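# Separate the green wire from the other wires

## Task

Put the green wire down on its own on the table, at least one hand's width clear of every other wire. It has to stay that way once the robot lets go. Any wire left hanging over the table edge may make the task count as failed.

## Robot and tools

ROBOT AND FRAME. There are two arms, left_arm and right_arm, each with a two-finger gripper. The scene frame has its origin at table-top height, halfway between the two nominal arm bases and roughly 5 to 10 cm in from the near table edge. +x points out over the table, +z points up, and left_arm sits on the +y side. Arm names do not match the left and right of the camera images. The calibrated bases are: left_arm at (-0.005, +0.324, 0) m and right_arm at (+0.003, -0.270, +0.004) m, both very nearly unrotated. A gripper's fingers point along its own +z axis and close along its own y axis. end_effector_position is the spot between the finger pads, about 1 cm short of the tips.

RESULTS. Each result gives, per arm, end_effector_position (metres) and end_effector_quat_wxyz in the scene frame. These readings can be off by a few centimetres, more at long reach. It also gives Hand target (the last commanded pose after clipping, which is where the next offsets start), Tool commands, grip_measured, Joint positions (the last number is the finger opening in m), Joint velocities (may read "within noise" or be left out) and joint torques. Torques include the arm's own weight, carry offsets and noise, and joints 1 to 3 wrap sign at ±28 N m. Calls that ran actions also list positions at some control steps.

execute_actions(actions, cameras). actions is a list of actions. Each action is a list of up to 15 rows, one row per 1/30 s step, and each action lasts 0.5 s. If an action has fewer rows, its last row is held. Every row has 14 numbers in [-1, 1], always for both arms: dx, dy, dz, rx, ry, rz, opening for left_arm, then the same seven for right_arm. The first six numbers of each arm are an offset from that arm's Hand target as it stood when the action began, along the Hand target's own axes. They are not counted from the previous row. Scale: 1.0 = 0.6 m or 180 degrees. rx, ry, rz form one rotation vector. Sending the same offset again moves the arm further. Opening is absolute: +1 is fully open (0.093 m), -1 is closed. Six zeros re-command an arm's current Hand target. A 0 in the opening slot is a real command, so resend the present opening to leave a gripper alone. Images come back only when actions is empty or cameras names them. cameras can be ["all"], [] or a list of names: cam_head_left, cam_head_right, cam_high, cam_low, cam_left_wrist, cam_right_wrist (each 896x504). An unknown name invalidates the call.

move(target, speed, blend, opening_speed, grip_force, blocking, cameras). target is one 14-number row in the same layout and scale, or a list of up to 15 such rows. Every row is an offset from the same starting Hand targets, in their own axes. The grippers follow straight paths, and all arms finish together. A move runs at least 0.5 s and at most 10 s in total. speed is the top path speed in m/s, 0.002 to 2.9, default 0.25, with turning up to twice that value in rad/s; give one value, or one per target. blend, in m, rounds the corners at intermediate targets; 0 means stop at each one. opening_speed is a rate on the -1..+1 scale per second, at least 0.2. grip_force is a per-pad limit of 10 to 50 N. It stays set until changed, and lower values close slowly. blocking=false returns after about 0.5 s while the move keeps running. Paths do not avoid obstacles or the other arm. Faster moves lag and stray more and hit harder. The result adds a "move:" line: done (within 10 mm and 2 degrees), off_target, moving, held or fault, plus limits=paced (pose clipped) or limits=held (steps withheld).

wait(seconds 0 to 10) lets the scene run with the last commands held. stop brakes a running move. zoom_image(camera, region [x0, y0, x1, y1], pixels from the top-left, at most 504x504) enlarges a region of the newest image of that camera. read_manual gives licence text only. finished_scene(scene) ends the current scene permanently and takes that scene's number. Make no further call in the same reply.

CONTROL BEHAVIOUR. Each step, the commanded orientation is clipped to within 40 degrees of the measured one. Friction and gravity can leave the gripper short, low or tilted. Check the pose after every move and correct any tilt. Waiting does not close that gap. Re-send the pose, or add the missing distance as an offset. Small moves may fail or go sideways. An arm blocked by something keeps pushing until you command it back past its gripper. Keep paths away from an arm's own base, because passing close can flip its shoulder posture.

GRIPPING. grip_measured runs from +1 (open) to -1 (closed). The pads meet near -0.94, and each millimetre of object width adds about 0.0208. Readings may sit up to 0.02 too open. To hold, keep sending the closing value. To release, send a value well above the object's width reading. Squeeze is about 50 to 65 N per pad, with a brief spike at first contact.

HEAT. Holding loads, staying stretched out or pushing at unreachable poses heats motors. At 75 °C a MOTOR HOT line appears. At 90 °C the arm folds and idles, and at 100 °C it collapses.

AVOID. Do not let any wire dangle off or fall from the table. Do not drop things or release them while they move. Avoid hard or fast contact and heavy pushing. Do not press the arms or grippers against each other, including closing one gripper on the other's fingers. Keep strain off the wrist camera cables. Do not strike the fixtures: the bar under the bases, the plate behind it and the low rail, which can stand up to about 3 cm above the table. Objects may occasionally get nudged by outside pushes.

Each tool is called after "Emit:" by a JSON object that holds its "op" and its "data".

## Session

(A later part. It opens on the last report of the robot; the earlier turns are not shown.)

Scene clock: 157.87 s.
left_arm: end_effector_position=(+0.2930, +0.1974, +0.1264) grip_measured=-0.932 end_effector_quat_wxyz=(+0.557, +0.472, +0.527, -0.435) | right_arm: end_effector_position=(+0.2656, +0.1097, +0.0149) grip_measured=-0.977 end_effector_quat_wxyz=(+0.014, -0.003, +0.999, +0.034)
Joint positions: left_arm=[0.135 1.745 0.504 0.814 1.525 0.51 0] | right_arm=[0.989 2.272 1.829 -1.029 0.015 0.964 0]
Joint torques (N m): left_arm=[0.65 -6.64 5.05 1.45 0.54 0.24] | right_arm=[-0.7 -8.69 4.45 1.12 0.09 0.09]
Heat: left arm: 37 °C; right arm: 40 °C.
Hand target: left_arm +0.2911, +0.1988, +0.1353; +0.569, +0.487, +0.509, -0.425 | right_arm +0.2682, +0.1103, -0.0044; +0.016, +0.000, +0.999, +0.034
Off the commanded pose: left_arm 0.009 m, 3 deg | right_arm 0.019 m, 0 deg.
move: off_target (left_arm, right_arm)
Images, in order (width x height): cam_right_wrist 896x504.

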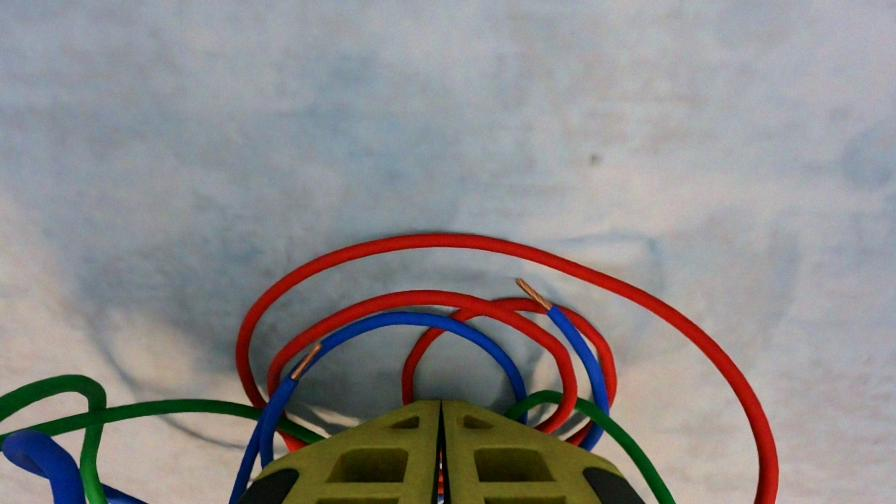

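Emit:
{"op": "move", "data": {"target": [0.0188,0.0985,-0.2048,-0.2,0,0,-0.9375,0,0,0,0,0,0,-1], "cameras": ["cam_right_wrist","cam_high","cam_left_wrist"], "speed": 0.1}}

Emit:
{"op": "zoom_image", "data": {"camera": "cam_high", "region": [280, 240, 460, 370]}}

Scene clock: 164.23 s.
left_arm: end_effector_position=(+0.3250, +0.3185, +0.1236) grip_measured=-0.932 end_effector_quat_wxyz=(+0.653, +0.302, +0.636, -0.277) | right_arm: end_effector_position=(+0.2655, +0.1098, +0.0149) grip_measured=-0.977 end_effector_quat_wxyz=(+0.014, -0.003, +0.999, +0.035)
Joint positions: left_arm=[0.497 1.857 0.36 1.502 1.342 0.059 0] | right_arm=[0.989 2.272 1.829 -1.029 0.015 0.964 0]
Joint torques (N m): left_arm=[1.91 -4.53 3.59 2.21 -0.46 0.04] | right_arm=[-0.72 -8.65 4.36 1.16 0.08 0.1]
Heat: left arm: 37 °C; right arm: 40 °C.
Hand target: left_arm +0.3300, +0.3299, +0.1304; +0.691, +0.288, +0.615, -0.247 | right_arm +0.2682, +0.1104, -0.0044; +0.016, +0.000, +0.999, +0.034
Off the commanded pose: left_arm 0.014 m, 6 deg | right_arm 0.019 m, 0 deg.
joint sent to its limit (left arm) — joint 4 (wrist pitch), upper limit. The joint targets are off in orientation, not in position.
move: off_target (left_arm, right_arm)
Images, in order (width x height): cam_high 896x504, cam_left_wrist 896x504, cam_right_wrist 896x504.

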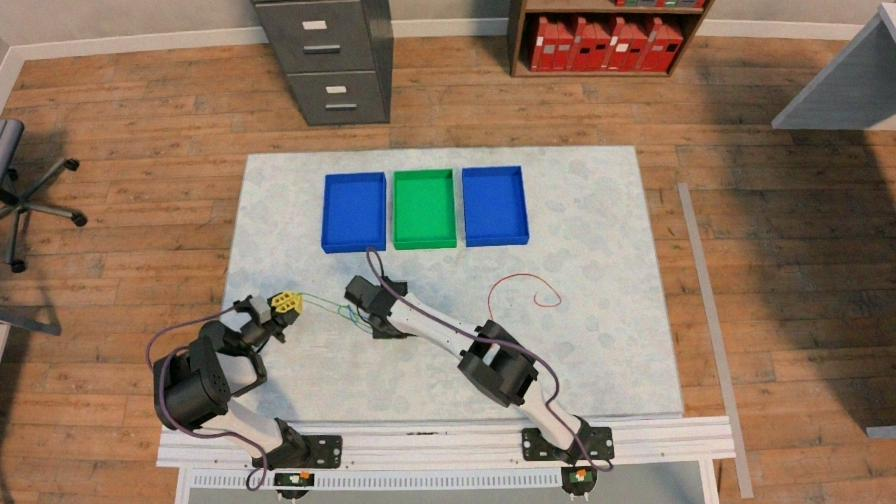

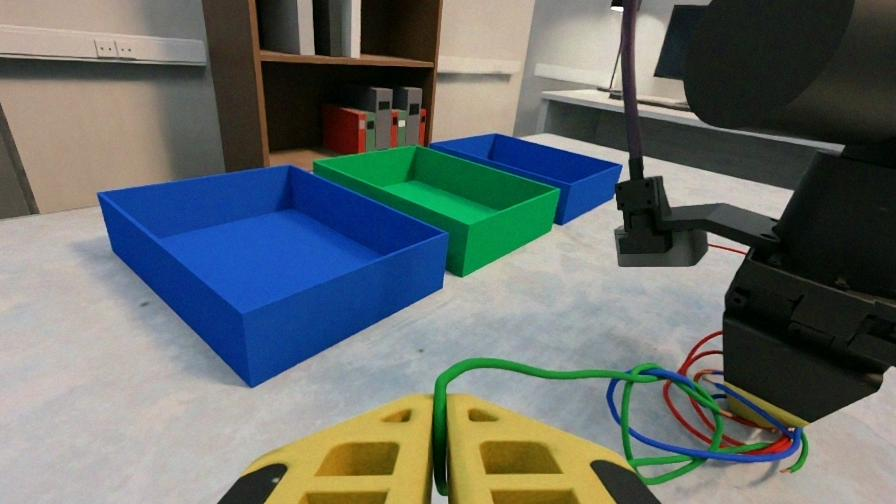

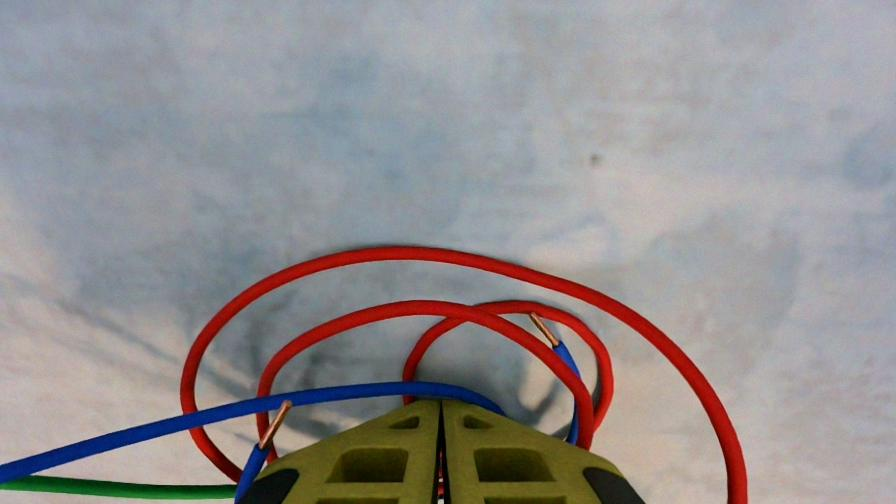

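Scaled by 2.800 from the camera's 896x504 image, which has a finer 1280x720 frame.

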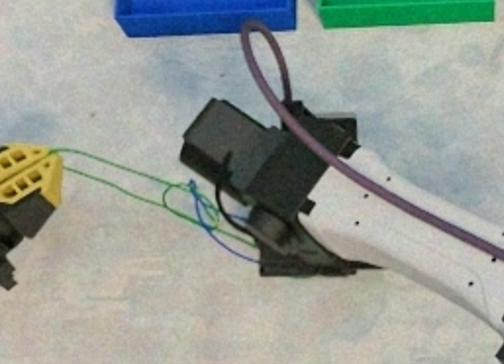

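Emit:
{"op": "move", "data": {"target": [-0.145,0.109,-0.058,-0.03,0,0,-0.9375,0,0,0,0,0,0,-1], "cameras": ["cam_right_wrist","cam_high","cam_left_wrist"], "speed": 0.1}}

Emit:
{"op": "zoom_image", "data": {"camera": "cam_high", "region": [240, 220, 460, 370]}}

Scene clock: 168.10 s.
left_arm: end_effector_position=(+0.3317, +0.3812, +0.1927) grip_measured=-0.932 end_effector_quat_wxyz=(+0.668, +0.241, +0.648, -0.276) | right_arm: end_effector_position=(+0.2650, +0.1114, +0.0153) grip_measured=-0.977 end_effector_quat_wxyz=(+0.012, -0.003, +0.999, +0.039)
Joint positions: left_arm=[0.67 1.678 0.501 1.431 1.414 -0.263 0] | right_arm=[0.989 2.272 1.829 -1.025 0.007 0.964 0]
Joint torques (N m): left_arm=[2.36 -6.37 10 2.02 -0.67 -0.02] | right_arm=[-0.75 -8.51 4.33 1.11 0.15 0.08]
Heat: left arm: 37 °C; right arm: 40 °C.
Hand target: left_arm +0.3403, +0.3997, +0.2202; +0.704, +0.255, +0.626, -0.217 | right_arm +0.2682, +0.1104, -0.0042; +0.016, +0.000, +0.999, +0.034
Off the commanded pose: left_arm 0.034 m, 8 deg | right_arm 0.020 m, 1 deg.
move: off_target (left_arm, right_arm)
Images, in order (width x height): cam_high 896x504, cam_left_wrist 896x504, cam_right_wrist 896x504.

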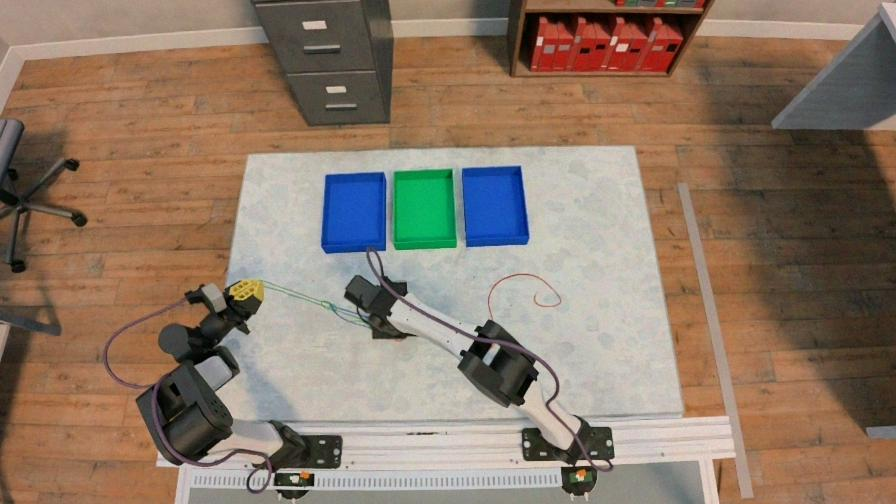

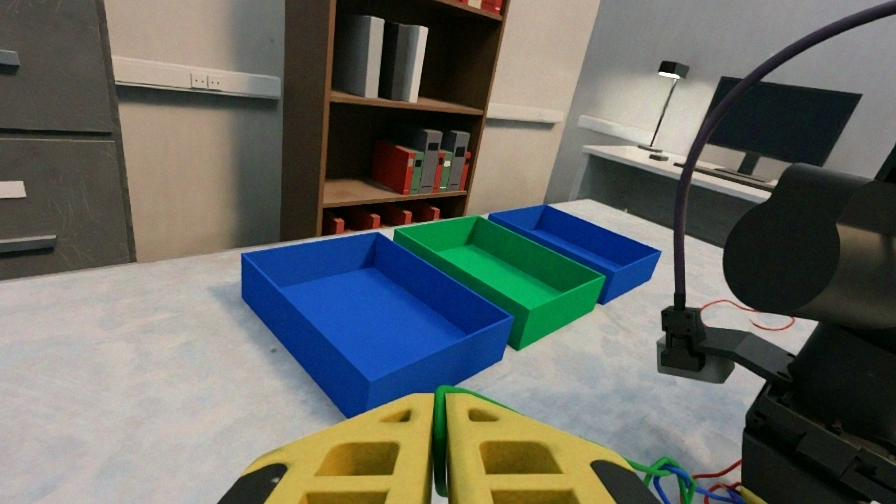

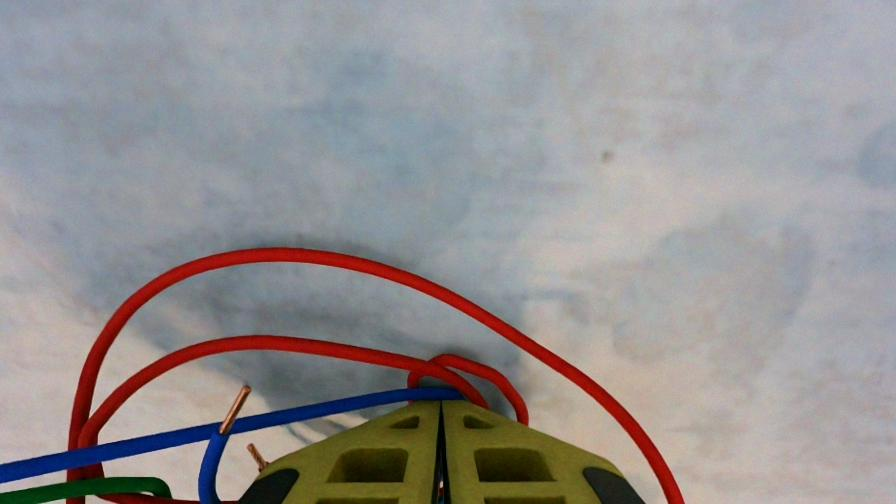

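Scaled by 2.291 from the camera's 896x504 image, which has a finer 1280x720 frame.

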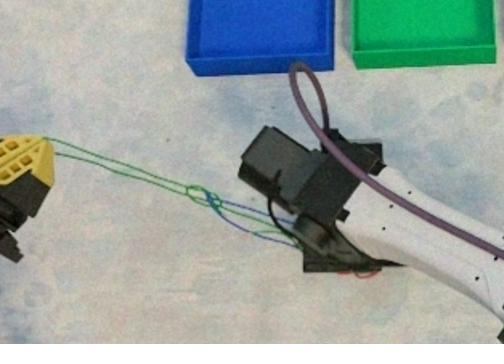

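Emit:
{"op": "move", "data": {"target": [[0,0,0,0,0,0,-0.9375,0,0,-0.1,0,0,0,-1],[0,0,0,0,0,0,-0.9375,0,0.053,-0.1,0,0,-0.5,-0.3]], "cameras": ["cam_right_wrist","cam_high","cam_left_wrist"], "speed": 0.12, "blend": [0.01,0]}}

Emit:
{"op": "zoom_image", "data": {"camera": "cam_high", "region": [240, 220, 460, 370]}}

Scene clock: 181.60 s.
left_arm: end_effector_position=(+0.3378, +0.3941, +0.2028) grip_measured=-0.932 end_effector_quat_wxyz=(+0.686, +0.234, +0.643, -0.246) | right_arm: end_effector_position=(+0.2693, +0.1330, +0.0581) grip_measured=-0.302 end_effector_quat_wxyz=(-0.037, +0.697, -0.716, -0.015)
Joint positions: left_arm=[0.687 1.678 0.523 1.459 1.372 -0.27 0] | right_arm=[1.014 2.343 2.121 -1.245 0.019 -0.549 0.031]
Joint torques (N m): left_arm=[0.88 -5.46 8.58 1.85 -0.23 -0.01] | right_arm=[0.55 -9.76 10.66 0.3 0 -0.09]
Heat: left arm: 38 °C; right arm: 42 °C.
Hand target: left_arm +0.3403, +0.3998, +0.2202; +0.704, +0.255, +0.626, -0.217 | right_arm +0.2661, +0.1380, +0.0576; -0.035, +0.707, -0.706, -0.013
Off the commanded pose: left_arm 0.018 m, 5 deg | right_arm 0.006 m, 2 deg.
move: off_target (left_arm)
Images, in order (width x height): cam_high 896x504, cam_left_wrist 896x504, cam_right_wrist 896x504.

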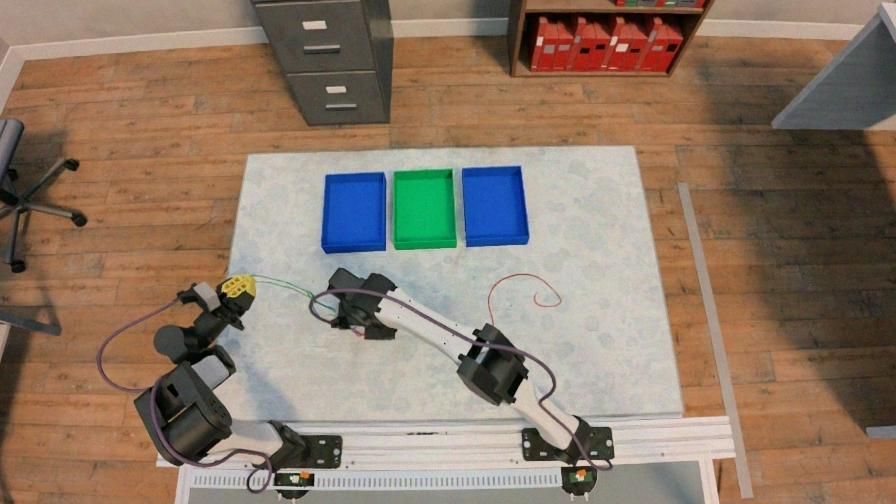

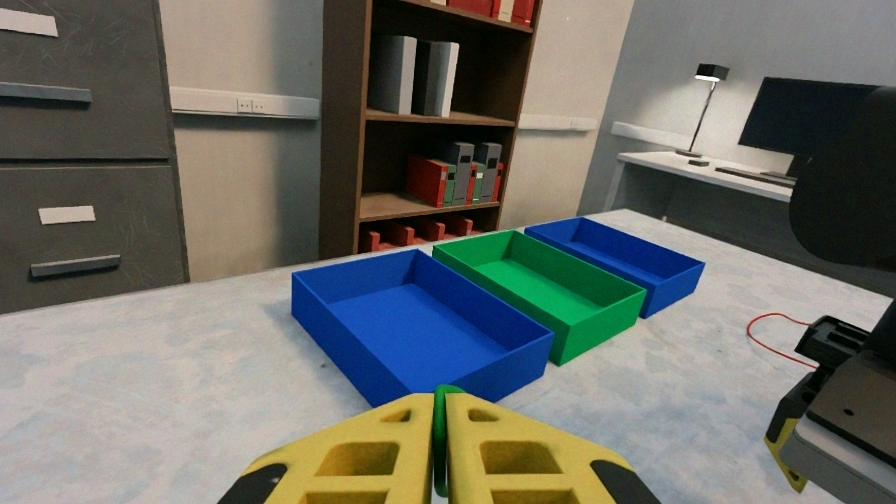

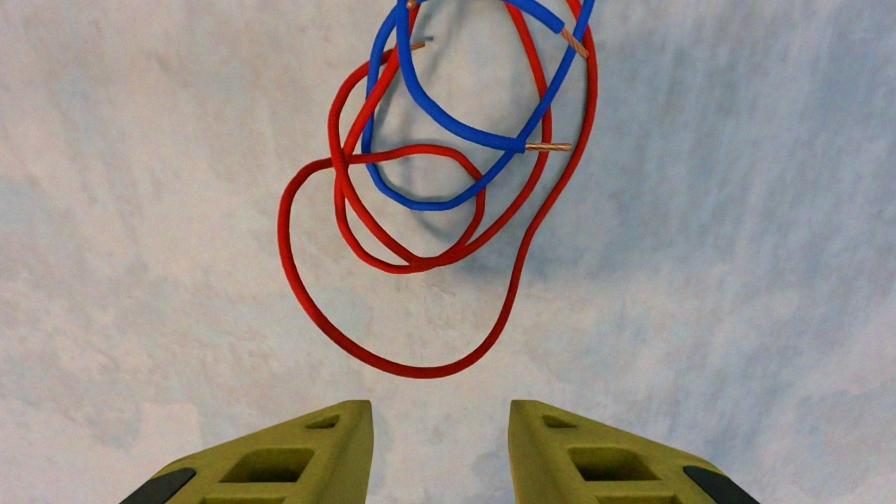

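Scaled by 2.291 from the camera's 896x504 image, which has a finer 1280x720 frame.

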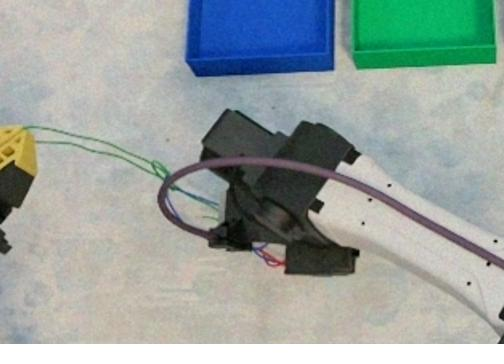

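Emit:
{"op": "move", "data": {"target": [0,0,0,0,0,0,-0.9375,-0.06,0,0,0,0,0.5,-0.44], "cameras": ["cam_right_wrist","cam_high"], "speed": 0.15}}

Scene clock: 191.53 s.
left_arm: end_effector_position=(+0.3378, +0.3941, +0.2028) grip_measured=-0.932 end_effector_quat_wxyz=(+0.686, +0.234, +0.643, -0.246) | right_arm: end_effector_position=(+0.2704, +0.1707, +0.0628) grip_measured=-0.438 end_effector_quat_wxyz=(+0.016, -0.002, +0.999, +0.040)
Joint positions: left_arm=[0.687 1.678 0.523 1.459 1.372 -0.27 0] | right_arm=[1.052 2.564 2.542 -1.44 0.019 1.028 0.024]
Joint torques (N m): left_arm=[0.87 -5.46 8.58 1.86 -0.23 -0.01] | right_arm=[0.58 -10.61 10.3 0.32 0.14 0.22]
Heat: left arm: 38 °C; right arm: 42 °C.
Hand target: left_arm +0.3403, +0.3998, +0.2202; +0.704, +0.255, +0.626, -0.217 | right_arm +0.2661, +0.1739, +0.0602; +0.016, +0.000, +0.999, +0.034
Off the commanded pose: left_arm 0.018 m, 5 deg | right_arm 0.006 m, 1 deg.
move: off_target (left_arm)
Images, in order (width x height): cam_high 896x504, cam_right_wrist 896x504.

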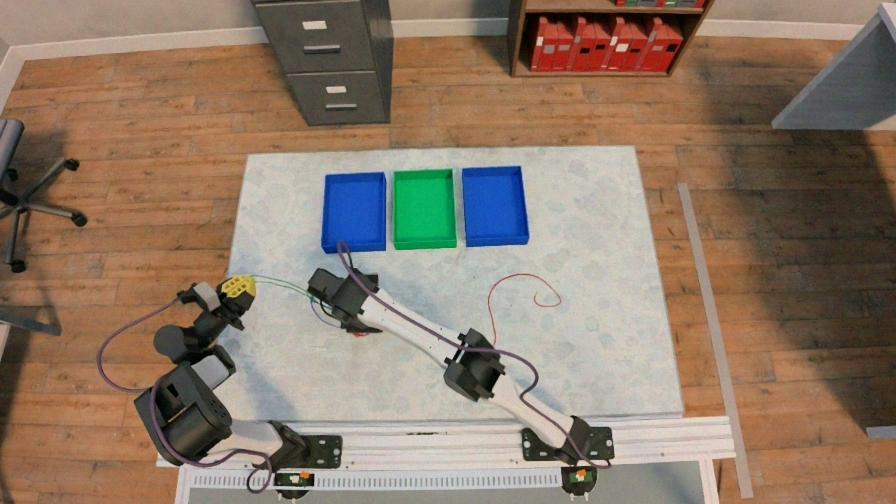

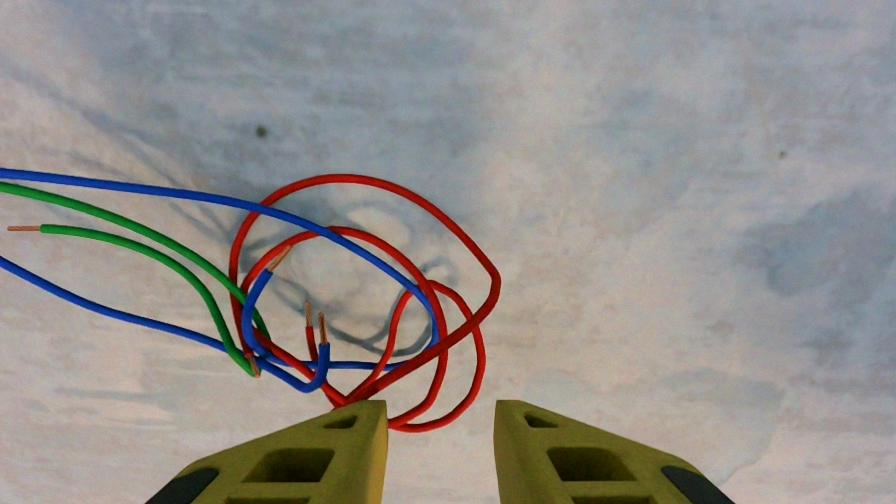

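Emit:
{"op": "move", "data": {"target": [[0,0,0,0,0,0,-0.9375,0.004,0.002,0.05,0,0,0,-0.44],[0,0,0,0,0,0,-0.9375,0.006,-0.002,0.107,0,0,0,-0.44]], "cameras": ["cam_right_wrist"], "speed": 0.06, "blend": [0.01,0]}}

Scene clock: 195.53 s.
left_arm: end_effector_position=(+0.3378, +0.3942, +0.2028) grip_measured=-0.932 end_effector_quat_wxyz=(+0.686, +0.234, +0.643, -0.245) | right_arm: end_effector_position=(+0.2656, +0.1692, +0.0158) grip_measured=-0.438 end_effector_quat_wxyz=(+0.010, -0.002, +0.999, +0.030)
Joint positions: left_arm=[0.687 1.678 0.523 1.459 1.371 -0.27 0] | right_arm=[1.056 2.544 2.319 -1.26 0.02 1.033 0.024]
Joint torques (N m): left_arm=[0.88 -5.48 8.57 1.85 -0.22 -0.01] | right_arm=[0.36 -10.19 4.4 1.22 0.11 0.22]
Heat: left arm: 38 °C; right arm: 42 °C.
Hand target: left_arm +0.3403, +0.3998, +0.2202; +0.704, +0.255, +0.626, -0.217 | right_arm +0.2646, +0.1771, -0.0040; +0.016, +0.000, +0.999, +0.034
Off the commanded pose: left_arm 0.018 m, 5 deg | right_arm 0.021 m, 1 deg.
move: off_target (left_arm, right_arm)
Images, in order (width x height): cam_right_wrist 896x504.

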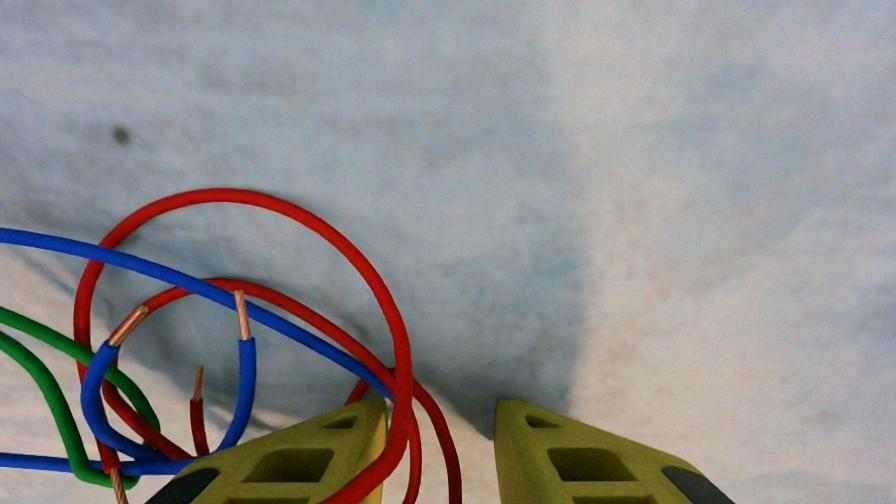

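Emit:
{"op": "move", "data": {"target": [[0,0,0,0,0,0,-0.9375,0.0,0.0,-0.06,0,0,0,-0.44],[0,0,0,0,0,0,-0.9375,0.0,0.025,-0.06,0,0,0,-0.44],[0,0,0,0,0,0,-0.9375,0.0,0.025,0,0,0,0,-0.44]], "cameras": ["cam_right_wrist"], "speed": 0.07, "blend": [0.005,0,0]}}

Scene clock: 198.87 s.
left_arm: end_effector_position=(+0.3379, +0.3942, +0.2028) grip_measured=-0.932 end_effector_quat_wxyz=(+0.686, +0.234, +0.643, -0.245) | right_arm: end_effector_position=(+0.2640, +0.1841, +0.0160) grip_measured=-0.438 end_effector_quat_wxyz=(+0.009, -0.004, +1.000, +0.029)
Joint positions: left_arm=[0.687 1.678 0.523 1.459 1.371 -0.27 0] | right_arm=[1.073 2.648 2.516 -1.356 0.02 1.047 0.024]
Joint torques (N m): left_arm=[0.88 -5.45 8.59 1.85 -0.22 -0.01] | right_arm=[0.16 -10.81 4.34 1.18 0.14 0.24]
Heat: left arm: 39 °C; right arm: 43 °C.
Hand target: left_arm +0.3403, +0.3998, +0.2202; +0.704, +0.255, +0.626, -0.217 | right_arm +0.2646, +0.1920, -0.0031; +0.016, +0.000, +0.999, +0.034
Off the commanded pose: left_arm 0.018 m, 5 deg | right_arm 0.021 m, 1 deg.
move: off_target (left_arm, right_arm)
Images, in order (width x height): cam_right_wrist 896x504.

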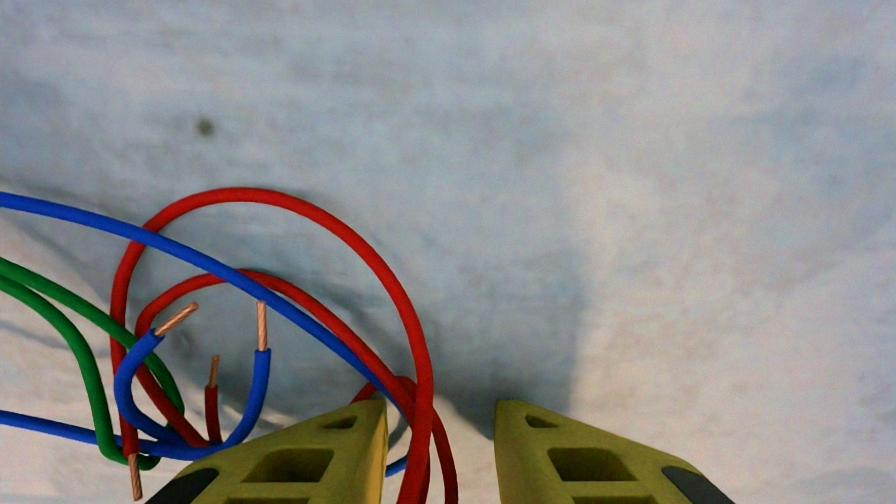

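Emit:
{"op": "move", "data": {"target": [0,0,0,0,0,0,-0.9375,0.0,0.0,0,0,0,0,-1], "cameras": ["cam_right_wrist","cam_left_wrist"], "speed": 0.07, "opening_speed": 1.0}}

Scene clock: 200.80 s.
left_arm: end_effector_position=(+0.3379, +0.3942, +0.2028) grip_measured=-0.932 end_effector_quat_wxyz=(+0.686, +0.234, +0.643, -0.245) | right_arm: end_effector_position=(+0.2640, +0.1774, +0.0155) grip_measured=-0.973 end_effector_quat_wxyz=(+0.012, -0.004, +1.000, +0.014)
Joint positions: left_arm=[0.687 1.678 0.523 1.459 1.371 -0.27 0] | right_arm=[1.073 2.646 2.511 -1.377 0.04 1.047 0]
Joint torques (N m): left_arm=[0.87 -5.46 8.59 1.85 -0.22 -0.01] | right_arm=[0.21 -10.71 5.01 1.36 -0.11 0.23]
Heat: left arm: 39 °C; right arm: 43 °C.
Hand target: left_arm +0.3403, +0.3998, +0.2202; +0.704, +0.255, +0.626, -0.217 | right_arm +0.2646, +0.1921, -0.0031; +0.016, +0.000, +0.999, +0.034
Off the commanded pose: left_arm 0.018 m, 5 deg | right_arm 0.024 m, 2 deg.
move: off_target (left_arm, right_arm)
Images, in order (width x height): cam_left_wrist 896x504, cam_right_wrist 896x504.

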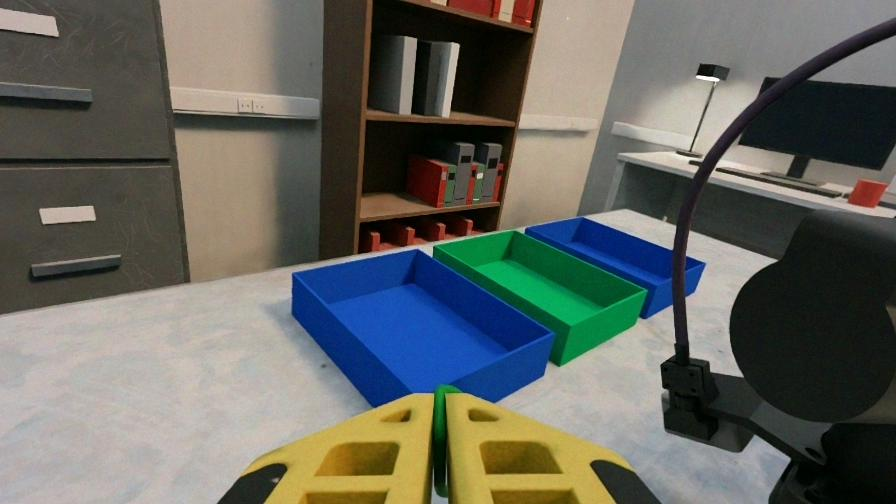

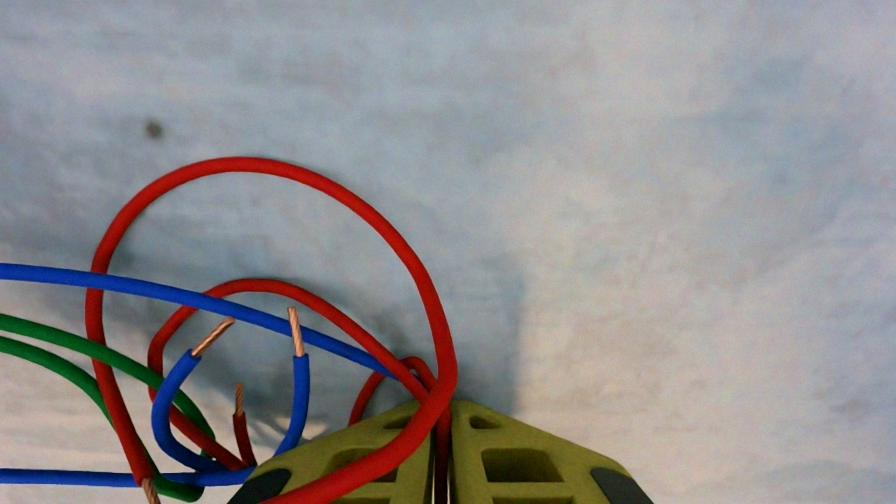

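Emit:
{"op": "move", "data": {"target": [[0,0,0,0,0,0,-0.9375,0,-0.03,-0.05,0,0,0,-1],[0,0,0,0,0,0,-0.9375,0,-0.45,-0.05,0,0,0,-1]], "cameras": ["cam_right_wrist","cam_left_wrist","cam_high"], "speed": 0.1, "blend": [0.02,0]}}

Emit:
{"op": "zoom_image", "data": {"camera": "cam_high", "region": [220, 220, 560, 370]}}

Scene clock: 205.23 s.
left_arm: end_effector_position=(+0.3361, +0.3919, +0.2024) grip_measured=-0.932 end_effector_quat_wxyz=(+0.681, +0.236, +0.645, -0.254) | right_arm: end_effector_position=(+0.2717, -0.0526, +0.0123) grip_measured=-0.973 end_effector_quat_wxyz=(+0.022, -0.005, +0.997, +0.080)
Joint positions: left_arm=[0.686 1.673 0.523 1.446 1.388 -0.274 0] | right_arm=[0.658 1.797 1.096 -0.705 -0.082 0.635 0]
Joint torques (N m): left_arm=[0.94 -5.34 8.55 1.9 -0.41 0.07] | right_arm=[-1.69 -8.42 4.57 0.02 0.61 -0.08]
Heat: left arm: 39 °C; right arm: 44 °C.
Hand target: left_arm +0.3403, +0.3998, +0.2201; +0.704, +0.254, +0.626, -0.218 | right_arm +0.2641, -0.0793, +0.0085; +0.016, +0.000, +0.999, +0.034
Off the commanded pose: left_arm 0.020 m, 6 deg | right_arm 0.028 m, 5 deg.
move: off_target (left_arm, right_arm); blend cut to 0.0168 m at target 1
Images, in order (width x height): cam_high 896x504, cam_left_wrist 896x504, cam_right_wrist 896x504.

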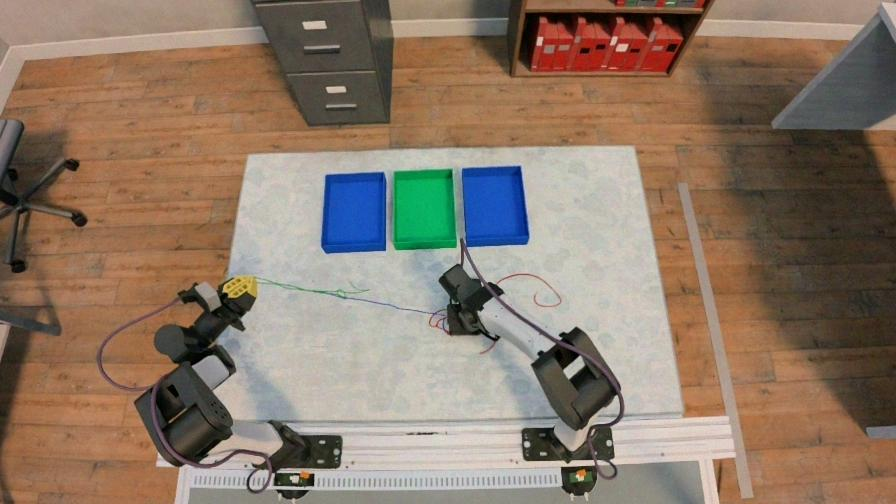

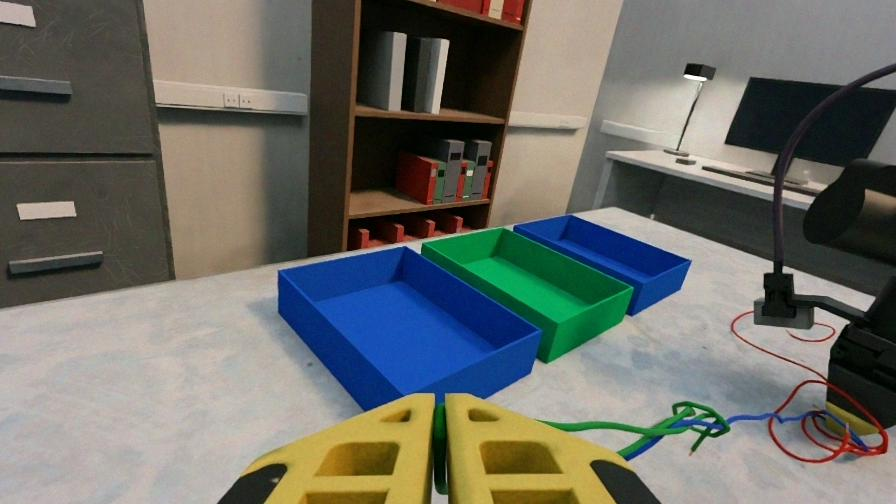

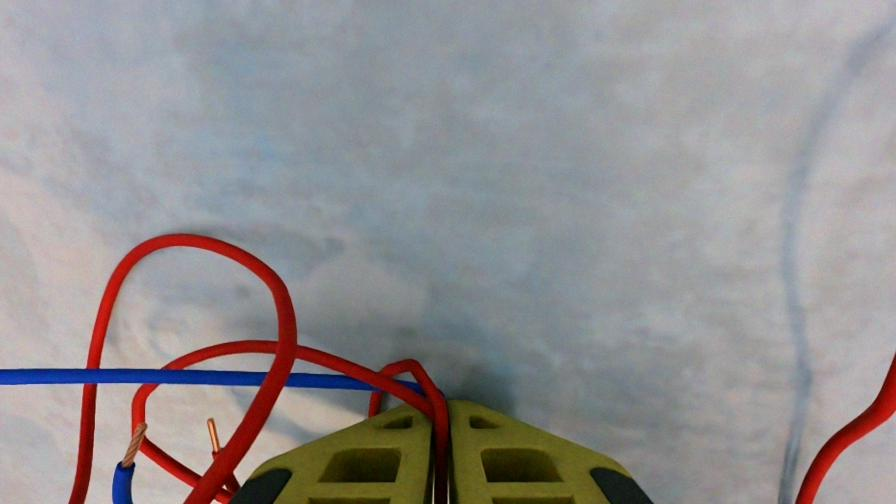

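Scaled by 1.482 from the camera's 896x504 image, which has a finer 1280x720 frame.

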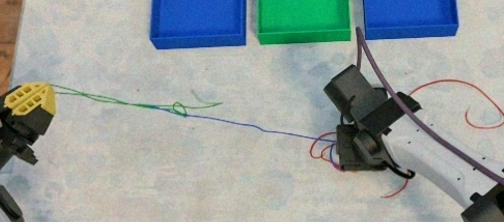

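Emit:
{"op": "move", "data": {"target": [0,0,0,0,0,0,-0.9375,0,-0.25,-0.08,0,0,0,-1], "cameras": ["cam_right_wrist","cam_left_wrist","cam_high"], "speed": 0.1}}

Emit:
{"op": "zoom_image", "data": {"camera": "cam_high", "region": [220, 220, 640, 370]}}

Scene clock: 208.77 s.
left_arm: end_effector_position=(+0.3375, +0.3939, +0.2039) grip_measured=-0.932 end_effector_quat_wxyz=(+0.686, +0.233, +0.644, -0.247) | right_arm: end_effector_position=(+0.2625, -0.2324, +0.0355) grip_measured=-0.973 end_effector_quat_wxyz=(+0.003, +0.004, +1.000, +0.028)
Joint positions: left_arm=[0.687 1.673 0.523 1.453 1.371 -0.274 0] | right_arm=[0.126 1.548 0.929 -0.901 -0.054 0.118 0]
Joint torques (N m): left_arm=[0.88 -5.14 8.61 1.85 -0.23 0.06] | right_arm=[-0.92 -8.28 7.64 0.23 -0.15 -0.07]
Heat: left arm: 39 °C; right arm: 43 °C.
Hand target: left_arm +0.3403, +0.3998, +0.2201; +0.704, +0.254, +0.626, -0.218 | right_arm +0.2626, -0.2323, +0.0459; +0.016, +0.000, +0.999, +0.034
Off the commanded pose: left_arm 0.017 m, 5 deg | right_arm 0.010 m, 2 deg.
move: off_target (left_arm)
Images, in order (width x height): cam_high 896x504, cam_left_wrist 896x504, cam_right_wrist 896x504.

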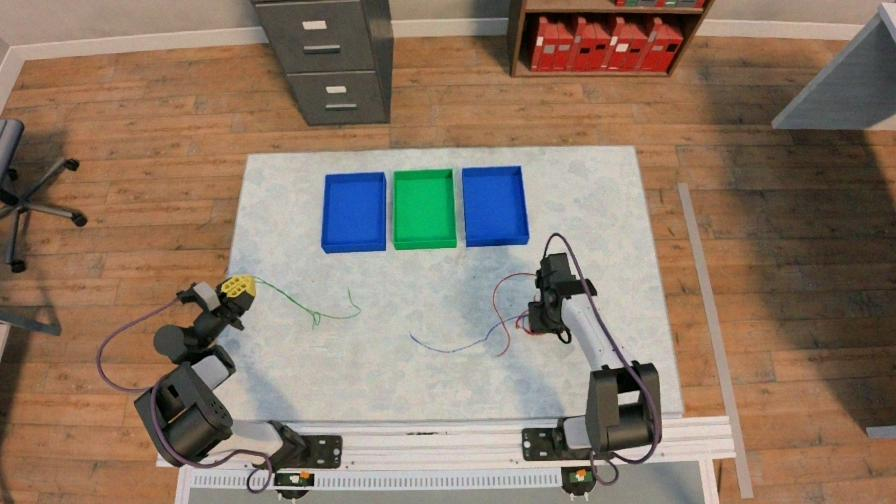

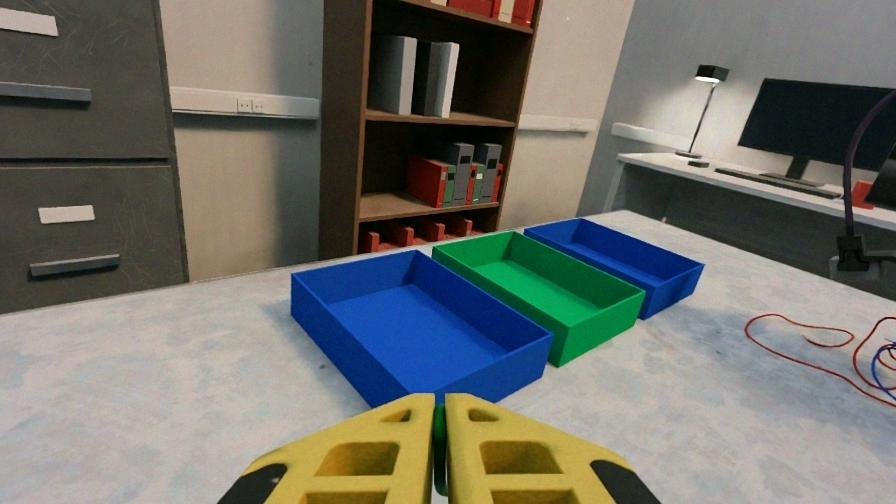

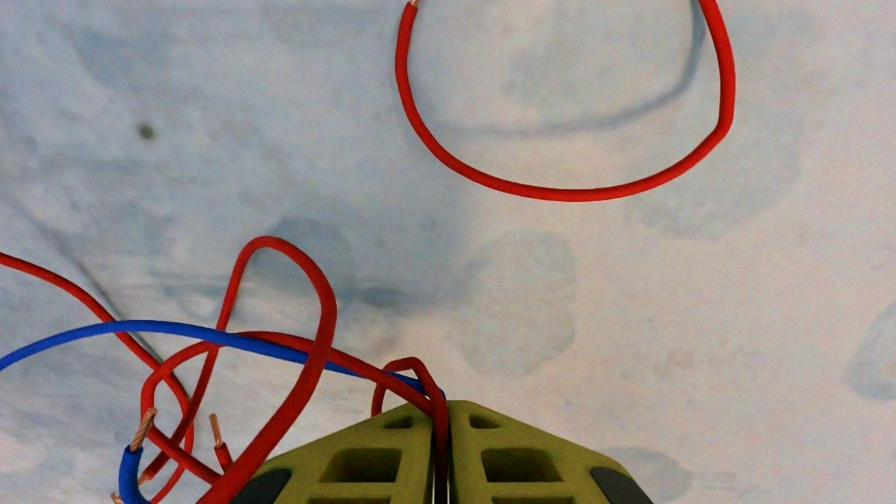

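Scaled by 1.200 from the camera's 896x504 image, which has a finer 1280x720 frame.

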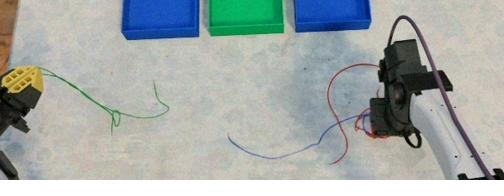

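Emit:
{"op": "move", "data": {"target": [[0.1,-0.05,0.02,0,0.1,0,-0.9375,0,-0.1,0,0,0,0,-1],[0.310,-0.167,0.065,0,0.2,0,-0.9375,0,-0.1,0.045,0,0,0,-1]], "cameras": ["cam_right_wrist","cam_left_wrist","cam_high","cam_low"], "speed": 0.1, "blend": [0.03,0]}}

Emit:
{"op": "zoom_image", "data": {"camera": "cam_high", "region": [220, 220, 640, 370]}}

Scene clock: 216.80 s.
left_arm: end_effector_position=(+0.3339, +0.3018, +0.0378) grip_measured=-0.932 end_effector_quat_wxyz=(+0.486, +0.314, +0.806, -0.128) | right_arm: end_effector_position=(+0.2606, -0.2916, +0.0178) grip_measured=-0.973 end_effector_quat_wxyz=(+0.011, +0.004, +1.000, +0.029)
Joint positions: left_arm=[0.271 1.58 0.407 0.436 0.738 0.69 0] | right_arm=[-0.113 1.564 0.866 -0.818 -0.069 -0.121 0]
Joint torques (N m): left_arm=[-0.65 -3.25 4.16 1.6 0.1 -0.05] | right_arm=[-0.61 -4.1 6.91 0.6 -0.18 -0.06]
Heat: left arm: 38 °C; right arm: 42 °C.
Hand target: left_arm +0.3302, +0.2999, +0.0302; +0.476, +0.309, +0.813, -0.128 | right_arm +0.2637, -0.2902, +0.0149; +0.016, +0.000, +0.999, +0.034
Off the commanded pose: left_arm 0.009 m, 2 deg | right_arm 0.004 m, 1 deg.
move: done
Images, in order (width x height): cam_high 896x504, cam_low 896x504, cam_left_wrist 896x504, cam_right_wrist 896x504.

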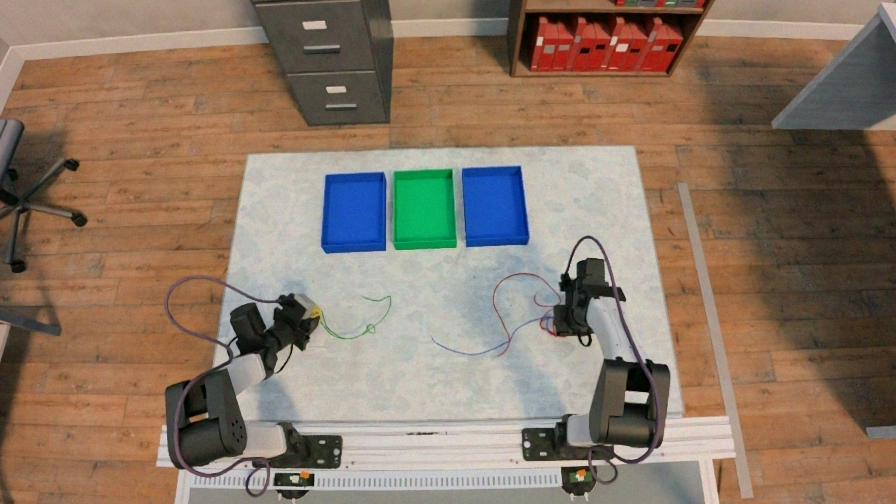

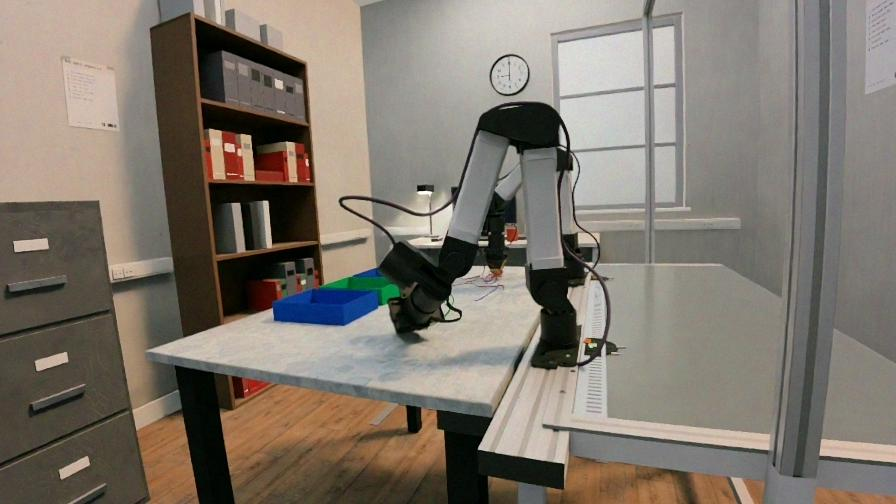

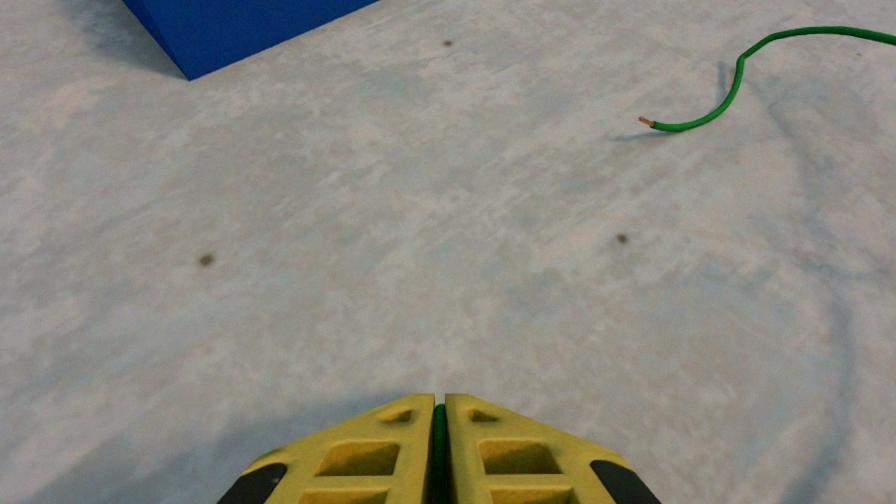

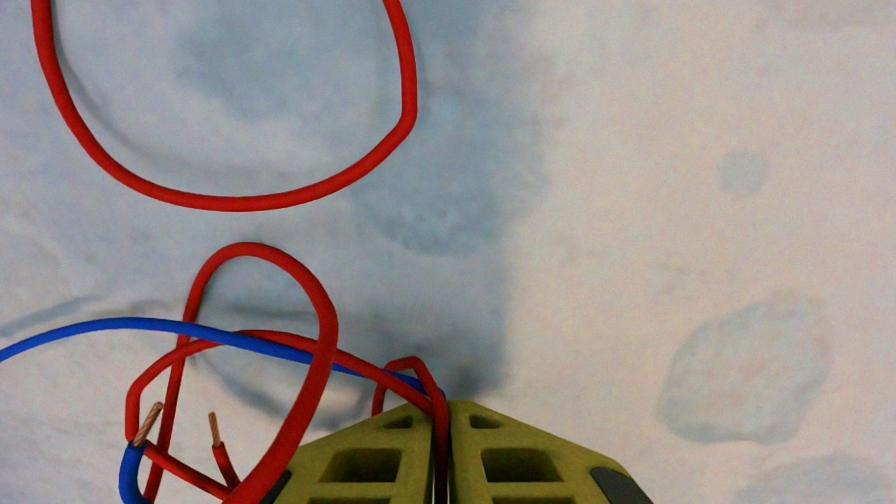

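Scaled by 1.200 from the camera's 896x504 image, which has a finer 1280x720 frame.

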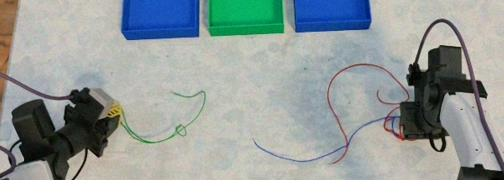

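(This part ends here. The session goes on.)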